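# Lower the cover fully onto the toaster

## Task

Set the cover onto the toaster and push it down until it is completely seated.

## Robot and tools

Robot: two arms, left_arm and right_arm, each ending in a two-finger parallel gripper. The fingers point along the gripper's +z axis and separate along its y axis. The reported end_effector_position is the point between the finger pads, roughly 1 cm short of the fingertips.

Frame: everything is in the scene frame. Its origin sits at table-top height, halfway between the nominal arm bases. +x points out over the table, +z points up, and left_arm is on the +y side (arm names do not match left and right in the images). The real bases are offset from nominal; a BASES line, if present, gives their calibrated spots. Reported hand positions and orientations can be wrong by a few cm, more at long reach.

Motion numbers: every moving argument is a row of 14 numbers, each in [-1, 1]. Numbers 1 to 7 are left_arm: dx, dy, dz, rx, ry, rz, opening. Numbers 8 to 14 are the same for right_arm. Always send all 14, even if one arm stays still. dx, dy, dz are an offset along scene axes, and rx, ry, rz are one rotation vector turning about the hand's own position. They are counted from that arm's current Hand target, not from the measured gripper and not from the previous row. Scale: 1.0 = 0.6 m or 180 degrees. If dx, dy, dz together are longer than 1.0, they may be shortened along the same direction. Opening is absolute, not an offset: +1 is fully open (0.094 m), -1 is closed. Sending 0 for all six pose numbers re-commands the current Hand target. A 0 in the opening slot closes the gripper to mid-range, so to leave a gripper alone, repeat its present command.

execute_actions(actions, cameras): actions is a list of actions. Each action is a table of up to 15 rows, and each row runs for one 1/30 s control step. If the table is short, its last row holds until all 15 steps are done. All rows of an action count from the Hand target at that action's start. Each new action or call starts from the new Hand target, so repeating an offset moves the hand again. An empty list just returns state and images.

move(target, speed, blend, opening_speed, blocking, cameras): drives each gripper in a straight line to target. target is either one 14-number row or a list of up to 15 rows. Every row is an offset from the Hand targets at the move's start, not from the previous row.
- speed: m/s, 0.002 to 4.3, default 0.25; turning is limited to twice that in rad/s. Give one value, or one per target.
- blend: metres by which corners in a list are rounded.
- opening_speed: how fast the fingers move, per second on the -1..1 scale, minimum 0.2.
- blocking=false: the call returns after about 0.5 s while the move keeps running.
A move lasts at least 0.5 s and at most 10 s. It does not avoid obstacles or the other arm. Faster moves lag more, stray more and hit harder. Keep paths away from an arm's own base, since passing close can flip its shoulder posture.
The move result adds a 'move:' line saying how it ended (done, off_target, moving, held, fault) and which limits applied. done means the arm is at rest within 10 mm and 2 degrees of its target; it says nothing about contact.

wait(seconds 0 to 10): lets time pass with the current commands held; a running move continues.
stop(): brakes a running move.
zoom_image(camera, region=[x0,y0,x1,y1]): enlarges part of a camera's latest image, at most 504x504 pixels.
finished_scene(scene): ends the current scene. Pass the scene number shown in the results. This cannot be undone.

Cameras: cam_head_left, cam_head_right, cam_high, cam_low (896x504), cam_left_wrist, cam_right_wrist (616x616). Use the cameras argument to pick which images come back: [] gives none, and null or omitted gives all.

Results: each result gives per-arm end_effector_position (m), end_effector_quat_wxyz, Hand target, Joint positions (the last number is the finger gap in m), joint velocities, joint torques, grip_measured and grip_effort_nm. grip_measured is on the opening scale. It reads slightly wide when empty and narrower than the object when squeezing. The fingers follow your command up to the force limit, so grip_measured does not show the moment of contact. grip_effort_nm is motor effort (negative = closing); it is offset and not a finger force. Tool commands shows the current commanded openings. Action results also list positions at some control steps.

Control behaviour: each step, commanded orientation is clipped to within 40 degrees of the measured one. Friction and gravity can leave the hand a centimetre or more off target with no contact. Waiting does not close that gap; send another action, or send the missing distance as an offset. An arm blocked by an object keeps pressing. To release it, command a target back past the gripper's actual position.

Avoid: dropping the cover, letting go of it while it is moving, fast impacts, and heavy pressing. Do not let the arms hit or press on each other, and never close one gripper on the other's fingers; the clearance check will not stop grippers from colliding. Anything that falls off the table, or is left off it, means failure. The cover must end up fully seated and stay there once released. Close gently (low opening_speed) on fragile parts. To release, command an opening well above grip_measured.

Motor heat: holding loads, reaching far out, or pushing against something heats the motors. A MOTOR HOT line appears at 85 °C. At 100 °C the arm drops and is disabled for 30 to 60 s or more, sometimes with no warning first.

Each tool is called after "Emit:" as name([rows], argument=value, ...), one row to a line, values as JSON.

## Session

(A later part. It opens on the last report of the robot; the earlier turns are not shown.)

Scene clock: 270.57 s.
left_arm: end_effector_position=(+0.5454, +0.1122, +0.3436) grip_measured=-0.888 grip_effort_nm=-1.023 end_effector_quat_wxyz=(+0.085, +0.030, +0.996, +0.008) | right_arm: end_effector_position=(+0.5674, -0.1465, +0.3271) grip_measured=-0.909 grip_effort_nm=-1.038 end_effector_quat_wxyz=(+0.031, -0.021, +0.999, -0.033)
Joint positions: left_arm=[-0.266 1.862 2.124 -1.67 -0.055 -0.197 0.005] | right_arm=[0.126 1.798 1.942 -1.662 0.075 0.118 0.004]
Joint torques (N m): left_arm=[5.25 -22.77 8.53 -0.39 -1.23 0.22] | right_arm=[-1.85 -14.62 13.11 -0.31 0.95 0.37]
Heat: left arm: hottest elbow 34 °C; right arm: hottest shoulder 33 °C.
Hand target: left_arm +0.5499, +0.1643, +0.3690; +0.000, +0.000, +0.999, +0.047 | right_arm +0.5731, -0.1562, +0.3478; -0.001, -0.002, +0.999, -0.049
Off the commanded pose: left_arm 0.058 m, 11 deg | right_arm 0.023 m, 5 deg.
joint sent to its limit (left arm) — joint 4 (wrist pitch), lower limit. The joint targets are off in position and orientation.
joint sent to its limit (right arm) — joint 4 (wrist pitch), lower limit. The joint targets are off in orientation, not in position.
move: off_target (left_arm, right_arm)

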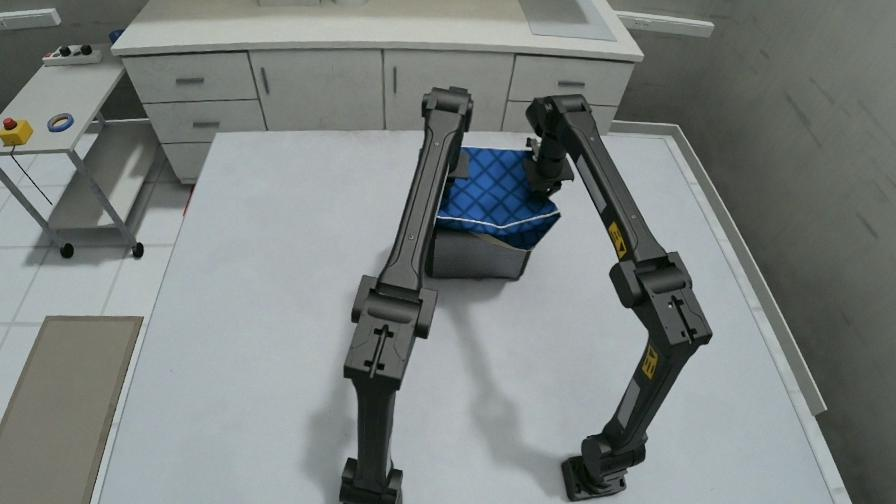

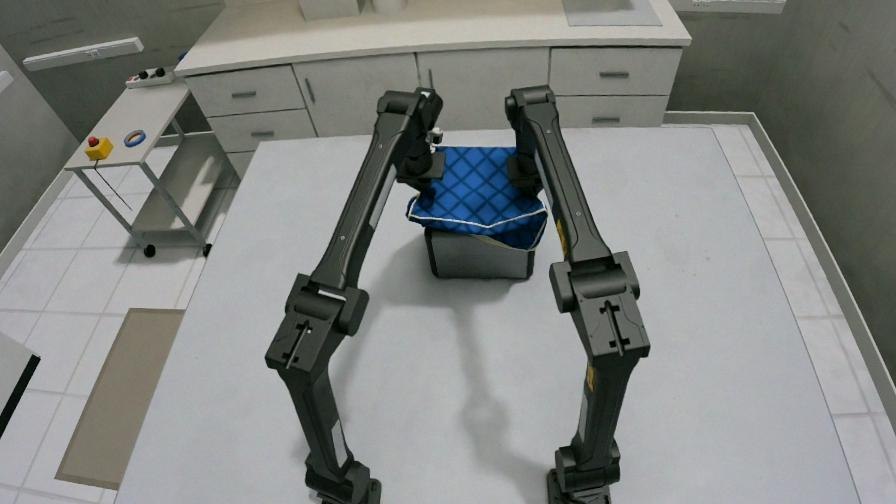

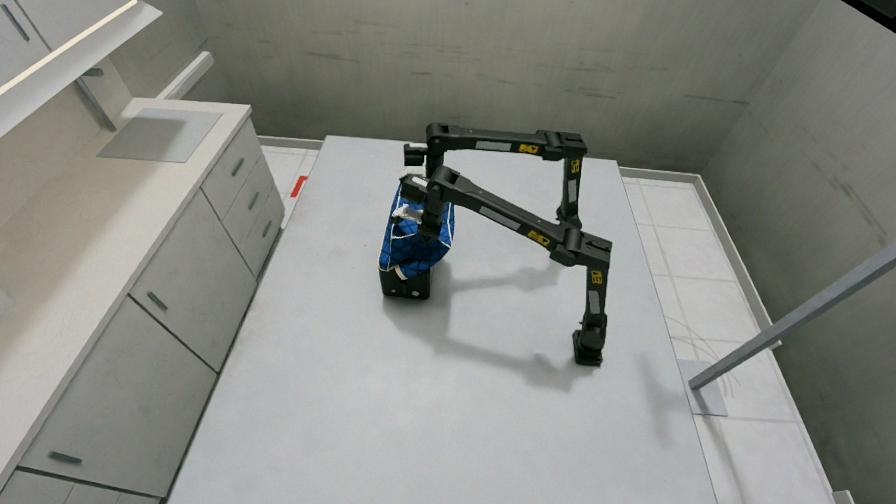

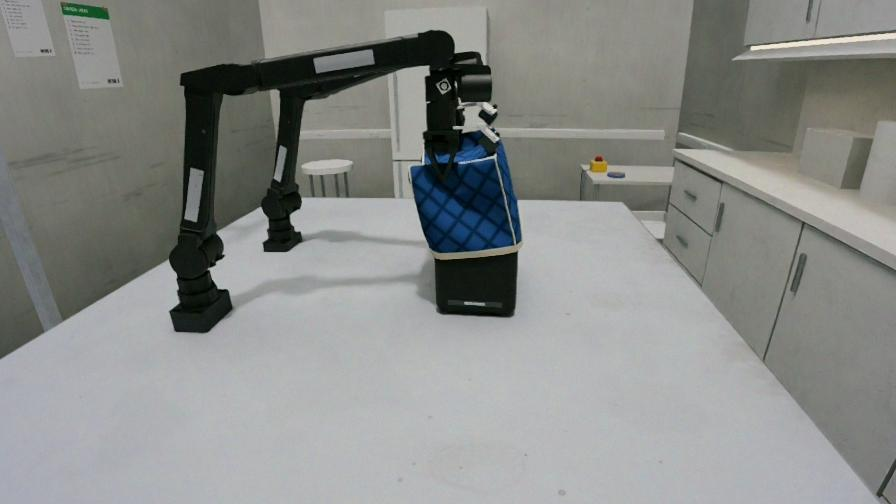

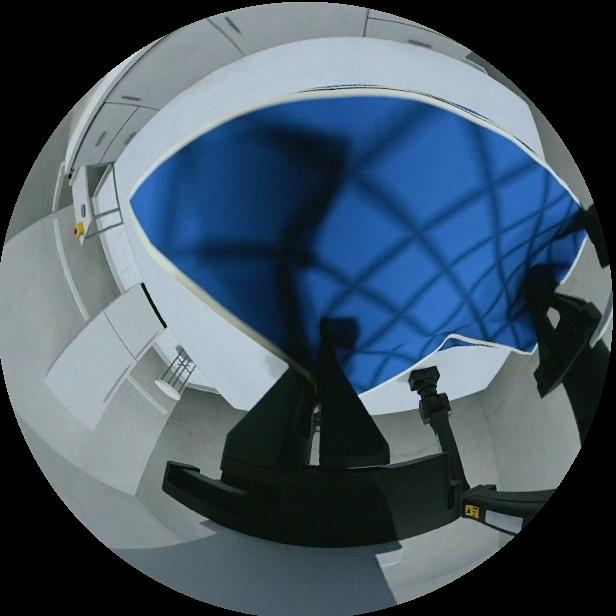

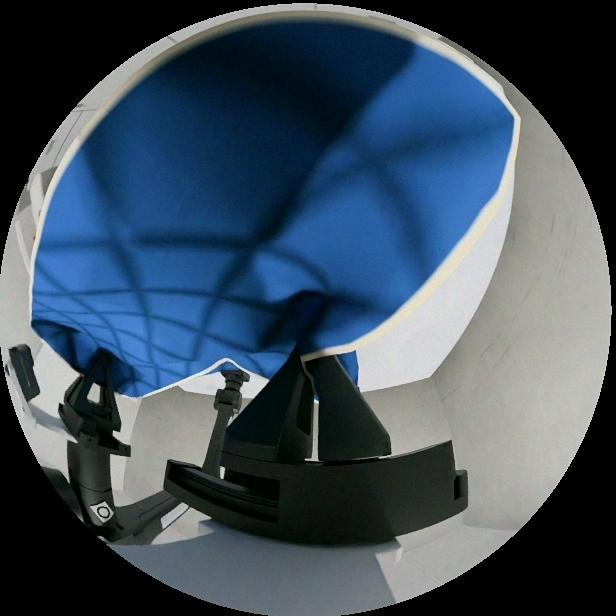

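Emit:
move([
  [0,0,0.14,0,0,0,-0.95,0,0.02,0.07,0,0,0,-0.95],
  [0.02,0,0.14,0,0,0,-0.95,0.02,0.02,0.07,0,0,0,-0.95],
], speed=0.1)

Emit:
zoom_image(camera="cam_head_right", region=[370, 80, 600, 300])

Emit:
zoom_image(camera="cam_high", region=[340, 130, 500, 320])

Scene clock: 276.93 s.
left_arm: end_effector_position=(+0.5540, +0.1230, +0.4184) grip_measured=-0.888 grip_effort_nm=-1.023 end_effector_quat_wxyz=(+0.164, +0.030, +0.986, -0.005) | right_arm: end_effector_position=(+0.5733, -0.1318, +0.3791) grip_measured=-0.909 grip_effort_nm=-1.033 end_effector_quat_wxyz=(+0.087, -0.023, +0.996, -0.024)
Joint positions: left_arm=[-0.247 1.83 2.258 -1.675 -0.058 -0.17 0.005] | right_arm=[0.15 1.77 2.034 -1.67 0.075 0.134 0.004]
Joint torques (N m): left_arm=[4.42 -20.89 11.23 0.06 -1.08 0.17] | right_arm=[-2.43 -12.69 13.48 0.17 0.98 0.29]
Heat: left arm: hottest elbow 35 °C; right arm: hottest shoulder 33 °C.
Hand target: left_arm +0.5619, +0.1642, +0.4530; +0.000, +0.000, +0.999, +0.047 | right_arm +0.5851, -0.1442, +0.3897; -0.001, -0.002, +0.999, -0.049
Off the commanded pose: left_arm 0.054 m, 20 deg | right_arm 0.020 m, 11 deg.
joint sent to its limit (left arm) — joint 4 (wrist pitch), lower limit. The joint targets are off in position and orientation.
joint sent to its limit (right arm) — joint 4 (wrist pitch), lower limit. The joint targets are off in orientation, not in position.
move: off_target (left_arm, right_arm)

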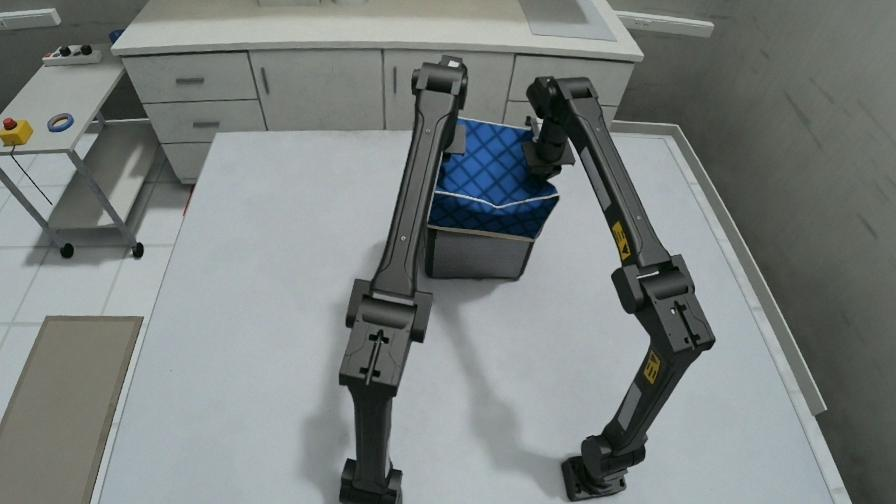

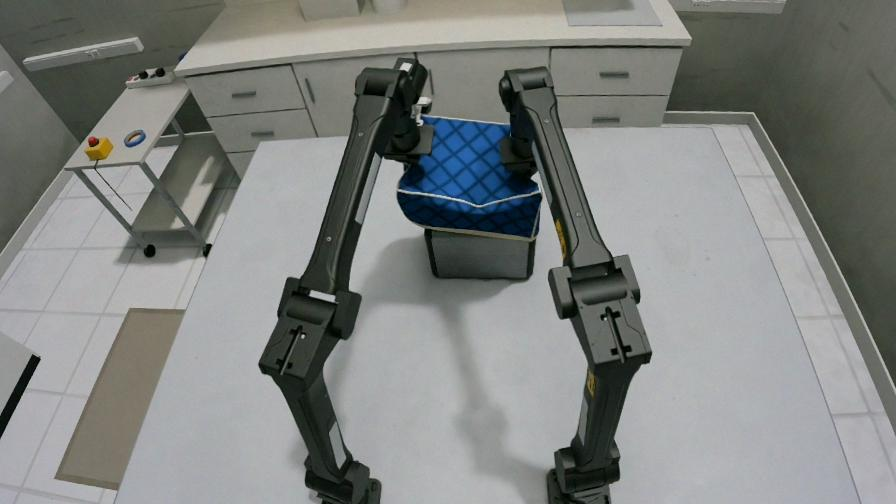

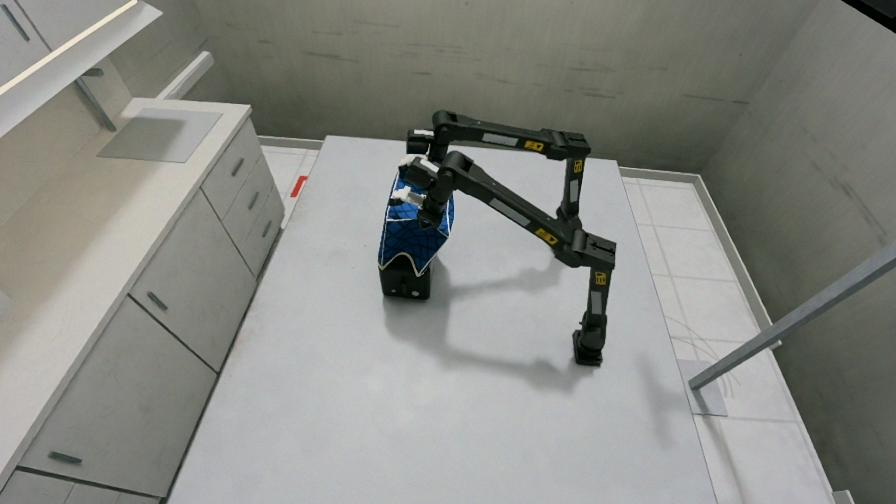

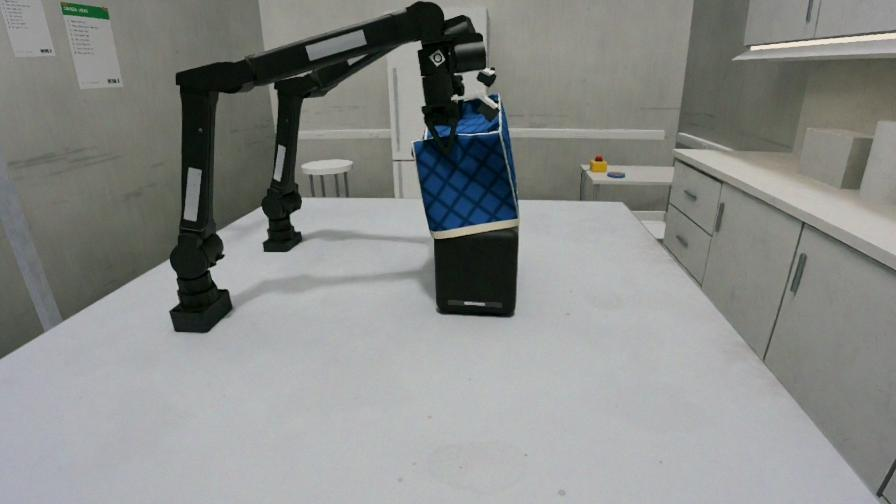

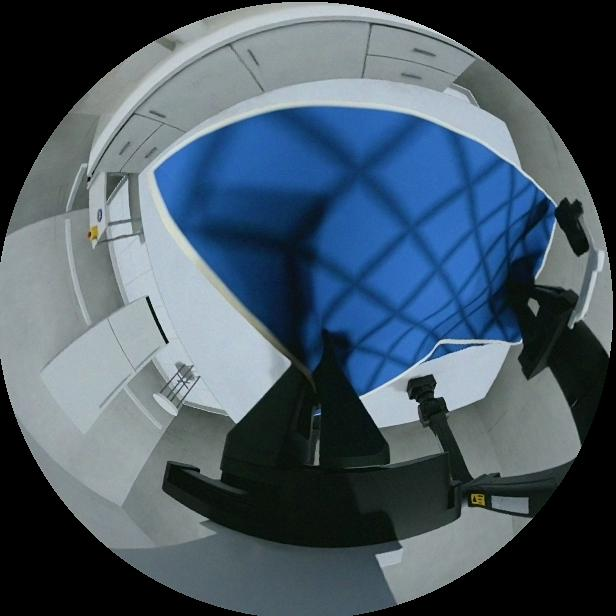

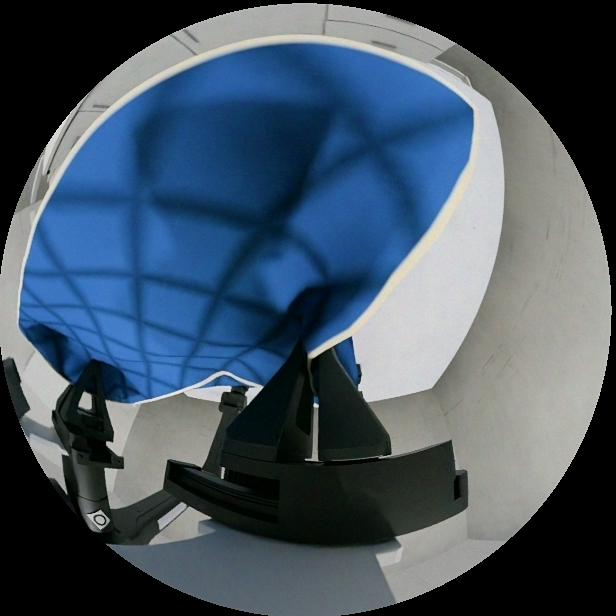

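Scaled by 2.191.

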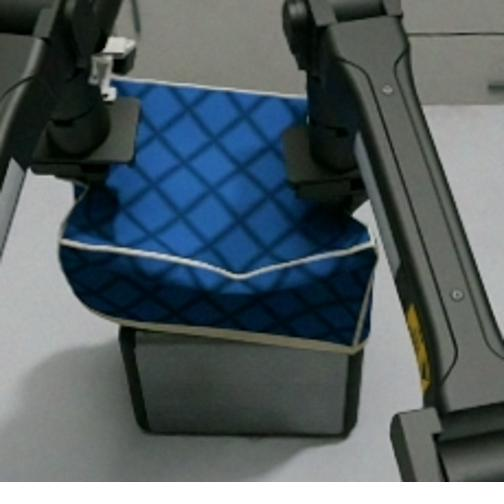

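Scaled by 2.653.

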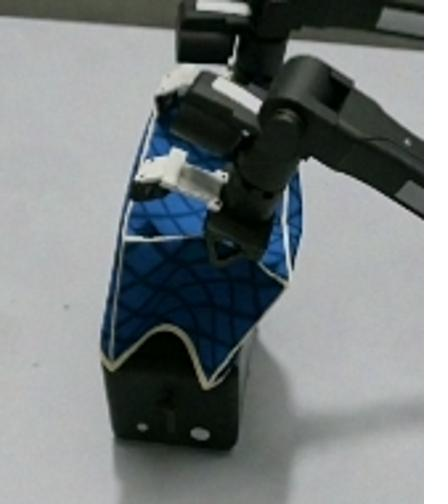

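Emit:
move([
  [0,-0.02,-0.12,0,0,0,-0.95,0.0,-0.01,-0.06,0,0,0,-0.95],
], speed=0.08)

Emit:
zoom_image(camera="cam_head_right", region=[370, 80, 600, 300])

Emit:
zoom_image(camera="cam_high", region=[340, 130, 500, 320])

Scene clock: 284.70 s.
left_arm: end_effector_position=(+0.5559, +0.1255, +0.3838) grip_measured=-0.888 grip_effort_nm=-1.028 end_effector_quat_wxyz=(+0.130, +0.026, +0.991, +0.010) | right_arm: end_effector_position=(+0.5755, -0.1314, +0.3725) grip_measured=-0.909 grip_effort_nm=-1.033 end_effector_quat_wxyz=(+0.081, -0.024, +0.996, -0.025)
Joint positions: left_arm=[-0.246 1.853 2.208 -1.676 -0.074 -0.18 0.005] | right_arm=[0.15 1.782 2.034 -1.671 0.075 0.134 0.004]
Joint torques (N m): left_arm=[3.08 -19.78 7.51 -0.12 -0.74 0.02] | right_arm=[-3.31 -11.63 9.28 0.12 0.94 0.24]
Heat: left arm: hottest elbow 36 °C; right arm: hottest shoulder 33 °C.
Hand target: left_arm +0.5618, +0.1523, +0.3811; +0.000, +0.000, +0.999, +0.047 | right_arm +0.5851, -0.1502, +0.3535; -0.001, -0.002, +0.999, -0.049
Off the commanded pose: left_arm 0.028 m, 16 deg | right_arm 0.028 m, 10 deg.
joint sent to its limit (left arm) — joint 4 (wrist pitch), lower limit. The joint targets are off in orientation, not in position.
joint sent to its limit (right arm) — joint 4 (wrist pitch), lower limit. The joint targets are off in orientation, not in position.
move: off_target (left_arm, right_arm)

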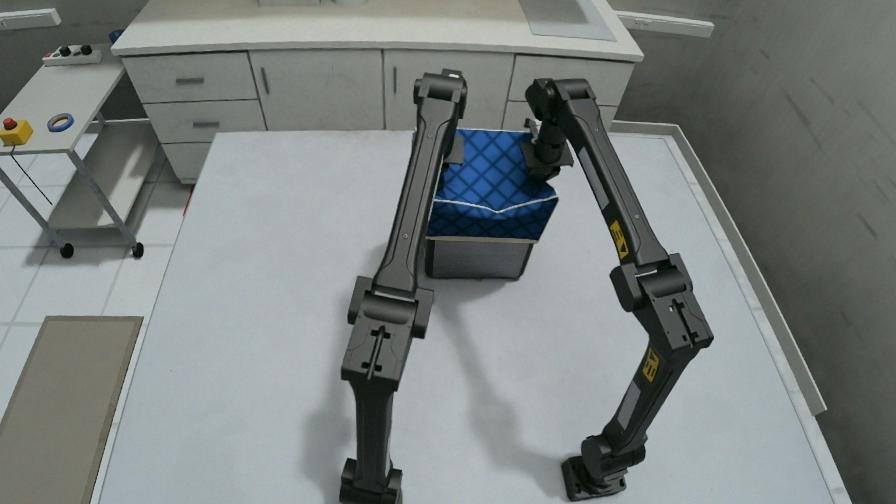

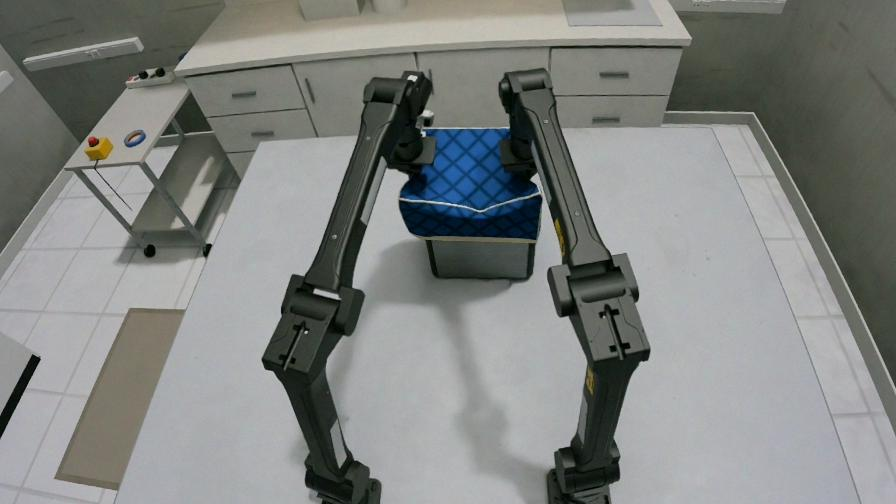

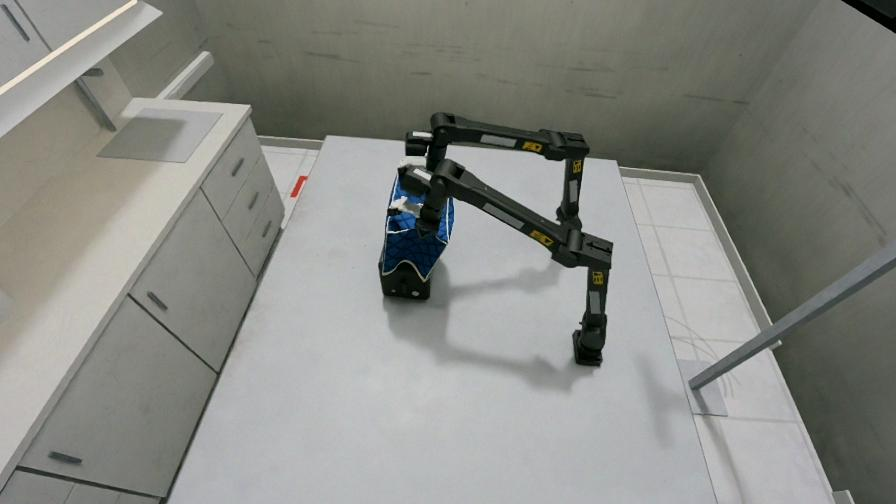

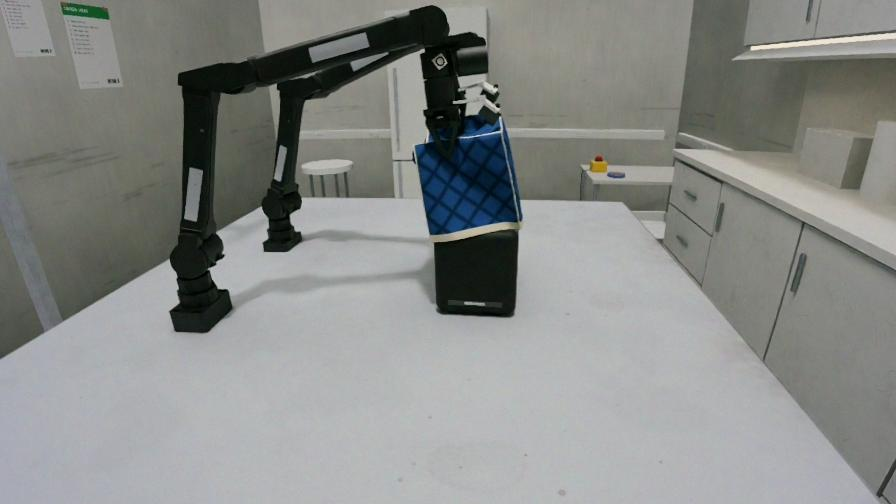

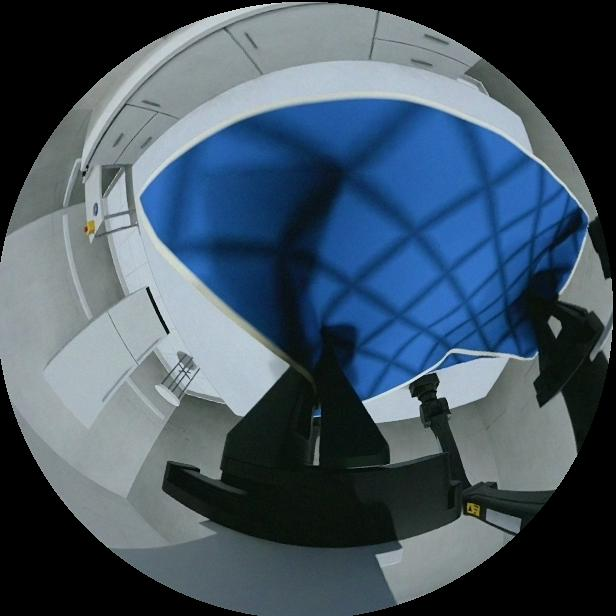

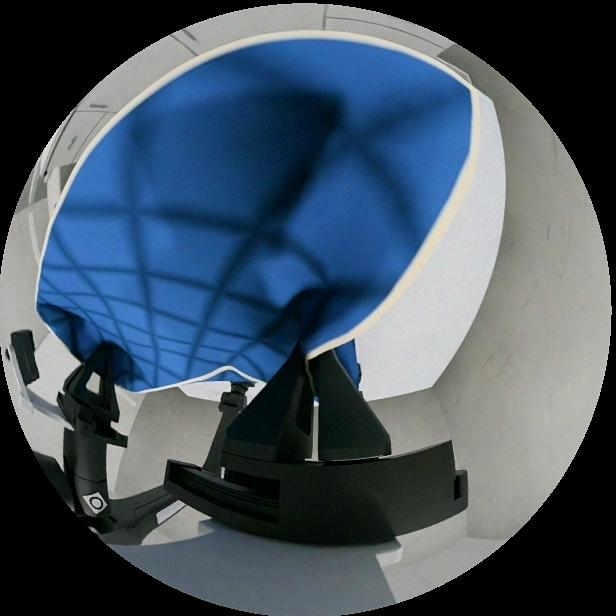

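Scaled by 2.191.

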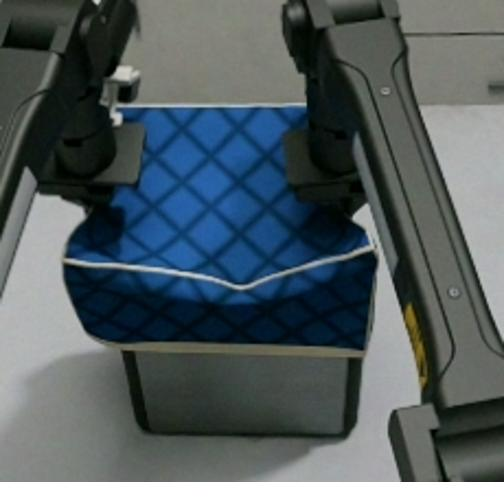

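Scaled by 2.653.

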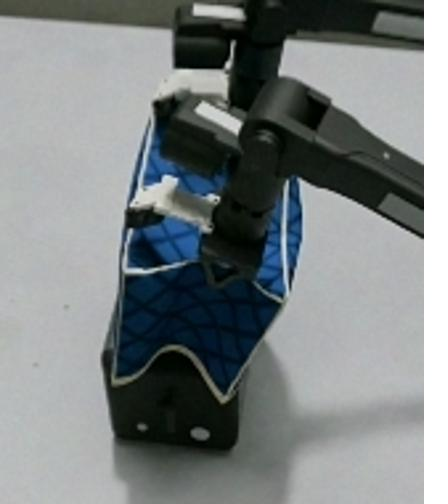

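Emit:
move([
  [0.025,0.0,0.01,0,0,0,-0.95,0.005,0,0.01,0,0,0,-0.95],
  [0.025,0.0,-0.09,0,0,0,-0.95,0.0,0,-0.07,0,0,0,-0.95],
], speed=0.08)

Emit:
zoom_image(camera="cam_head_right", region=[370, 80, 600, 300])

Emit:
zoom_image(camera="cam_high", region=[340, 130, 500, 320])

Scene clock: 298.23 s.
left_arm: end_effector_position=(+0.5647, +0.1261, +0.3653) grip_measured=-0.888 grip_effort_nm=-1.023 end_effector_quat_wxyz=(+0.115, +0.024, +0.993, +0.013) | right_arm: end_effector_position=(+0.5761, -0.1313, +0.3580) grip_measured=-0.909 grip_effort_nm=-1.028 end_effector_quat_wxyz=(+0.066, -0.024, +0.997, -0.027)
Joint positions: left_arm=[-0.242 1.887 2.213 -1.676 -0.074 -0.18 0.005] | right_arm=[0.15 1.797 2.018 -1.671 0.075 0.134 0.004]
Joint torques (N m): left_arm=[3.08 -16.44 5.83 -0.17 -0.69 0.01] | right_arm=[-3.19 -9.93 6.58 0.14 0.94 0.32]
Heat: left arm: hottest elbow 36 °C; right arm: hottest shoulder 34 °C.
Hand target: left_arm +0.5769, +0.1522, +0.3269; +0.000, +0.000, +0.999, +0.047 | right_arm +0.5852, -0.1502, +0.3117; -0.001, -0.002, +0.999, -0.049
Off the commanded pose: left_arm 0.048 m, 14 deg | right_arm 0.051 m, 8 deg.
joint sent to its limit (left arm) — joint 4 (wrist pitch), lower limit. The joint targets are off in orientation, not in position.
joint sent to its limit (right arm) — joint 4 (wrist pitch), lower limit. The joint targets still meet the commanded pose.
move: off_target (left_arm, right_arm)

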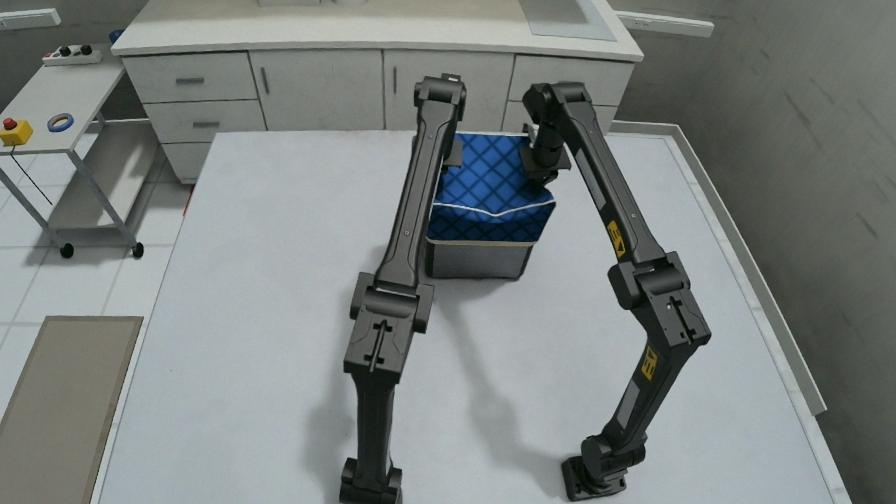

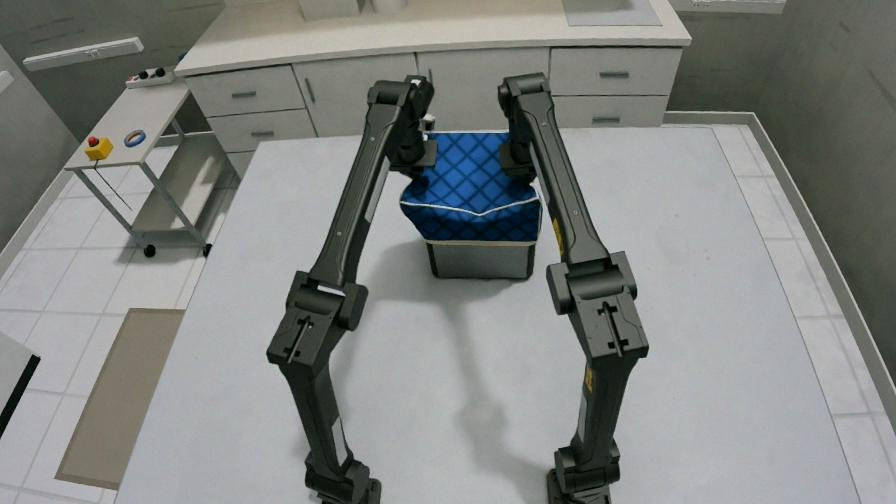

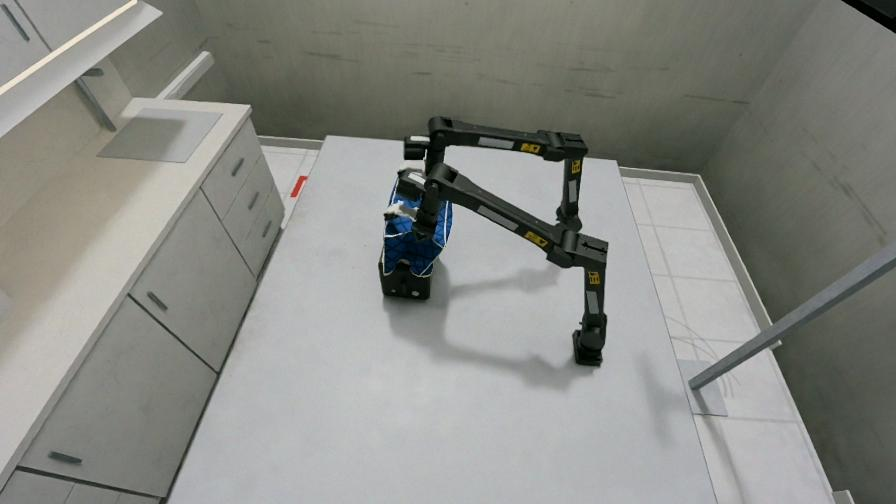

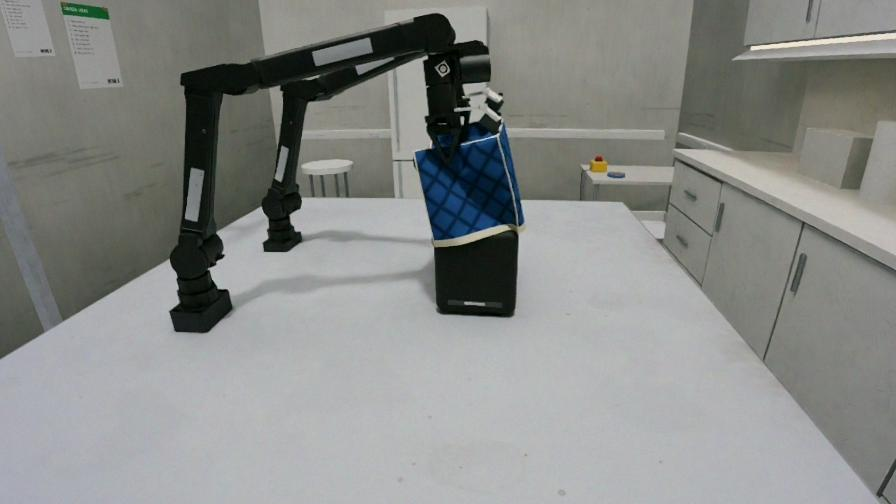

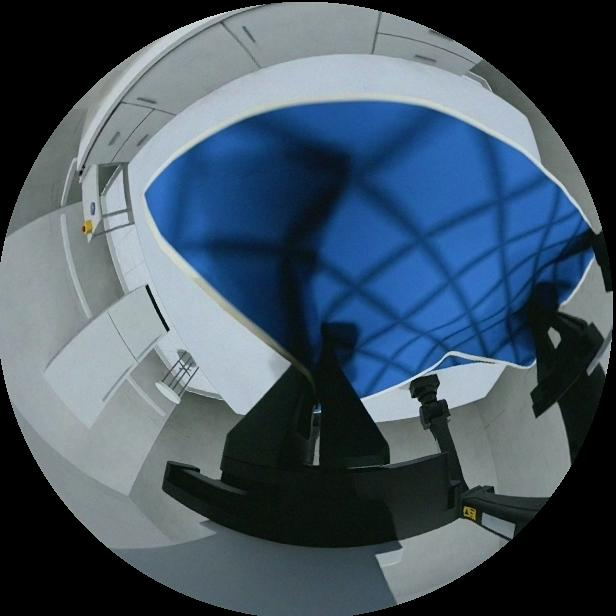

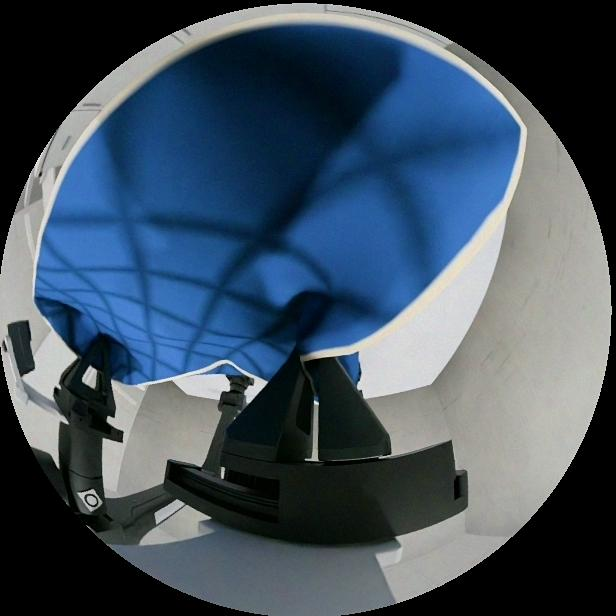

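Scaled by 2.191.

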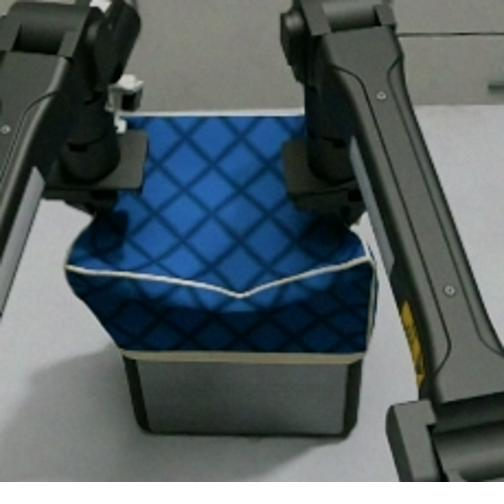

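Scaled by 2.653.

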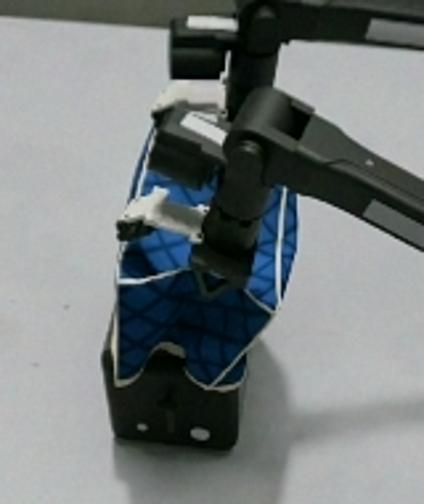

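Emit:
move([
  [0.0,0.0,0.11,0,0,0,-0.95,0.0,0,0.11,0,0,0,-0.95],
  [0.05,0.0,0.11,0,0,0,-0.95,0.025,0,0.11,0,0,0,-0.95],
  [0.05,0.0,0.0,0,0,0,-0.95,0.025,0,0.0,0,0,0,-0.95],
], speed=0.1)

Emit:
zoom_image(camera="cam_head_right", region=[370, 80, 600, 300])

Emit:
zoom_image(camera="cam_high", region=[340, 130, 500, 320])

Scene clock: 307.17 s.
left_arm: end_effector_position=(+0.5991, +0.1262, +0.3297) grip_measured=-0.889 grip_effort_nm=-1.018 end_effector_quat_wxyz=(+0.098, +0.024, +0.995, +0.019) | right_arm: end_effector_position=(+0.5955, -0.1292, +0.3323) grip_measured=-0.909 grip_effort_nm=-1.028 end_effector_quat_wxyz=(+0.049, -0.024, +0.998, -0.033)
Joint positions: left_arm=[-0.23 2.006 2.304 -1.683 -0.077 -0.17 0.005] | right_arm=[0.149 1.869 2.056 -1.671 0.08 0.135 0.004]
Joint torques (N m): left_arm=[2.67 -21.3 7.94 0.08 -0.61 0.01] | right_arm=[-3.37 -13.27 8.09 0.03 0.75 0.26]
Heat: left arm: hottest elbow 35 °C; right arm: hottest shoulder 33 °C.
Hand target: left_arm +0.6068, +0.1523, +0.3270; +0.000, +0.000, +0.999, +0.047 | right_arm +0.6002, -0.1502, +0.3115; -0.001, -0.002, +0.999, -0.049
Off the commanded pose: left_arm 0.027 m, 12 deg | right_arm 0.030 m, 7 deg.
joint sent to its limit (left arm) — joint 4 (wrist pitch), lower limit. The joint targets are off in orientation, not in position.
joint sent to its limit (right arm) — joint 4 (wrist pitch), lower limit. The joint targets are off in orientation, not in position.
move: off_target (left_arm, right_arm)

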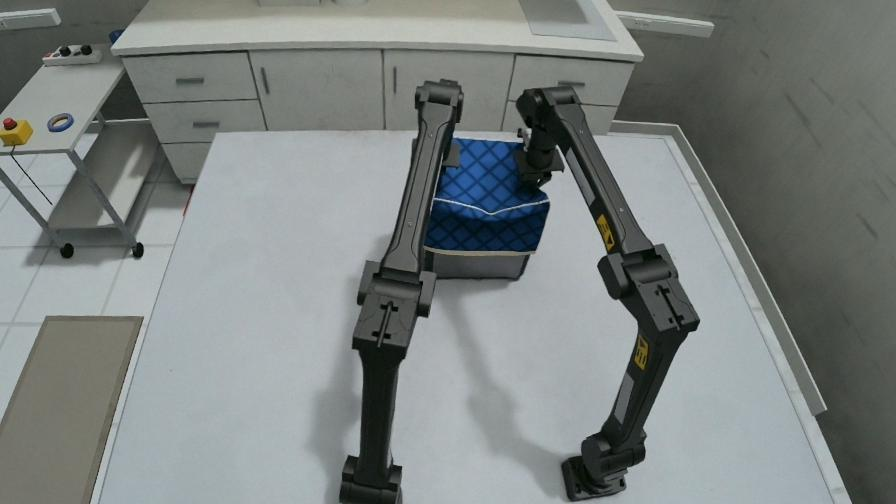

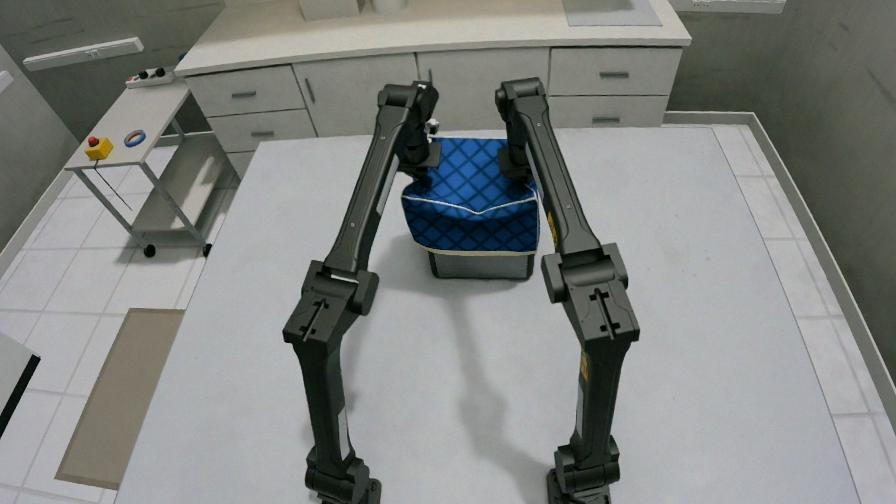

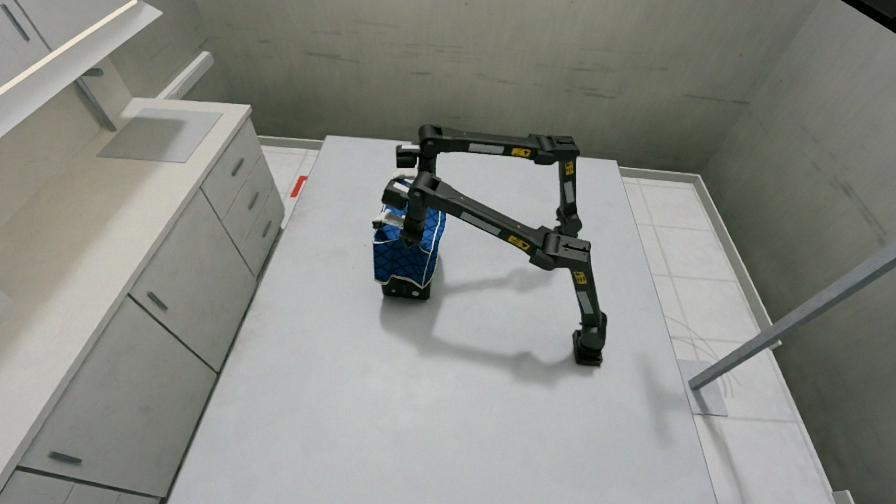

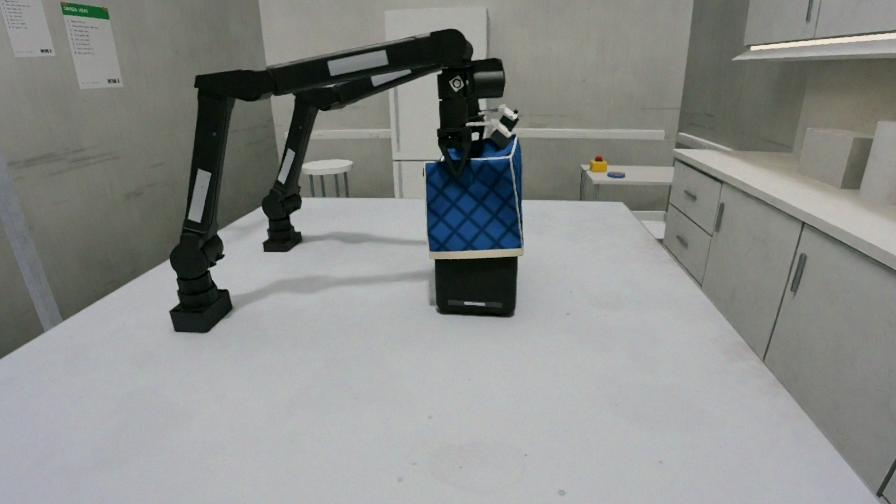

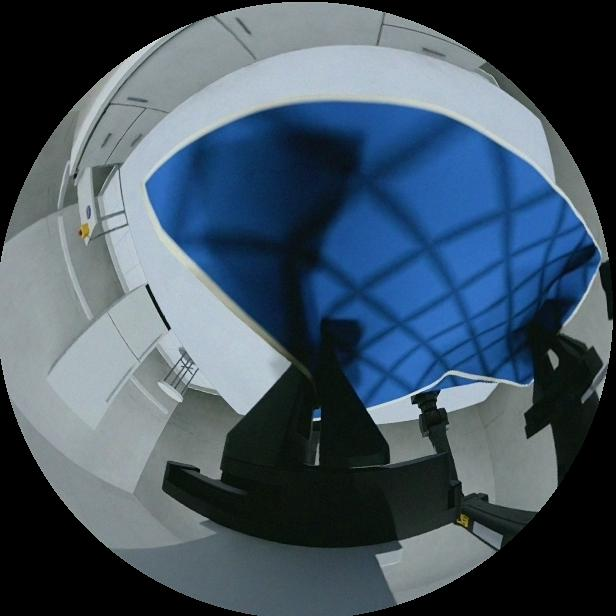

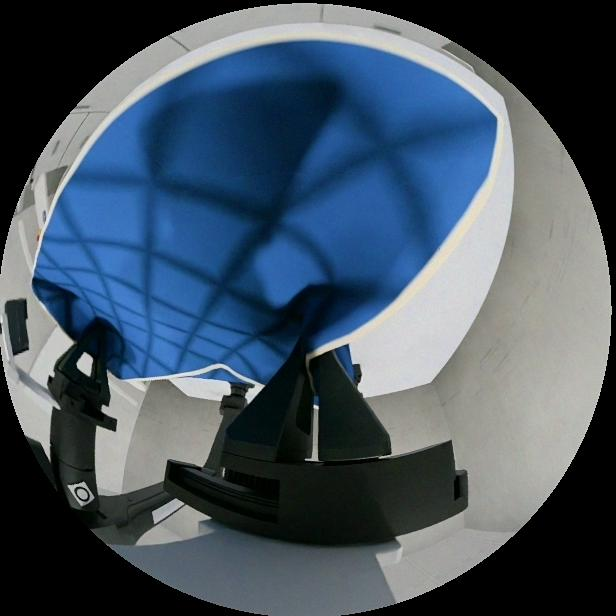

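Scaled by 2.191.

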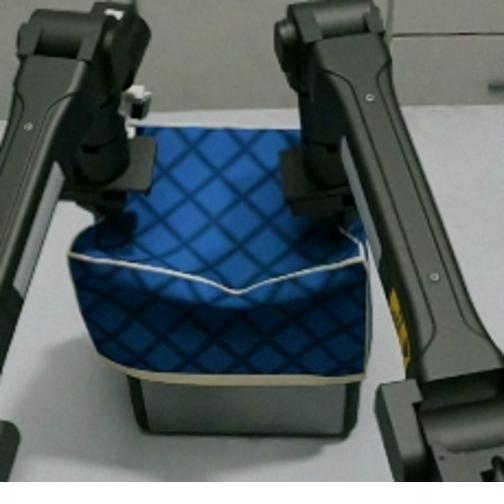

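Scaled by 2.653.

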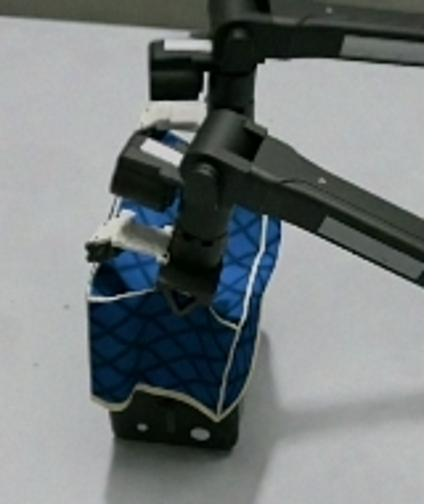

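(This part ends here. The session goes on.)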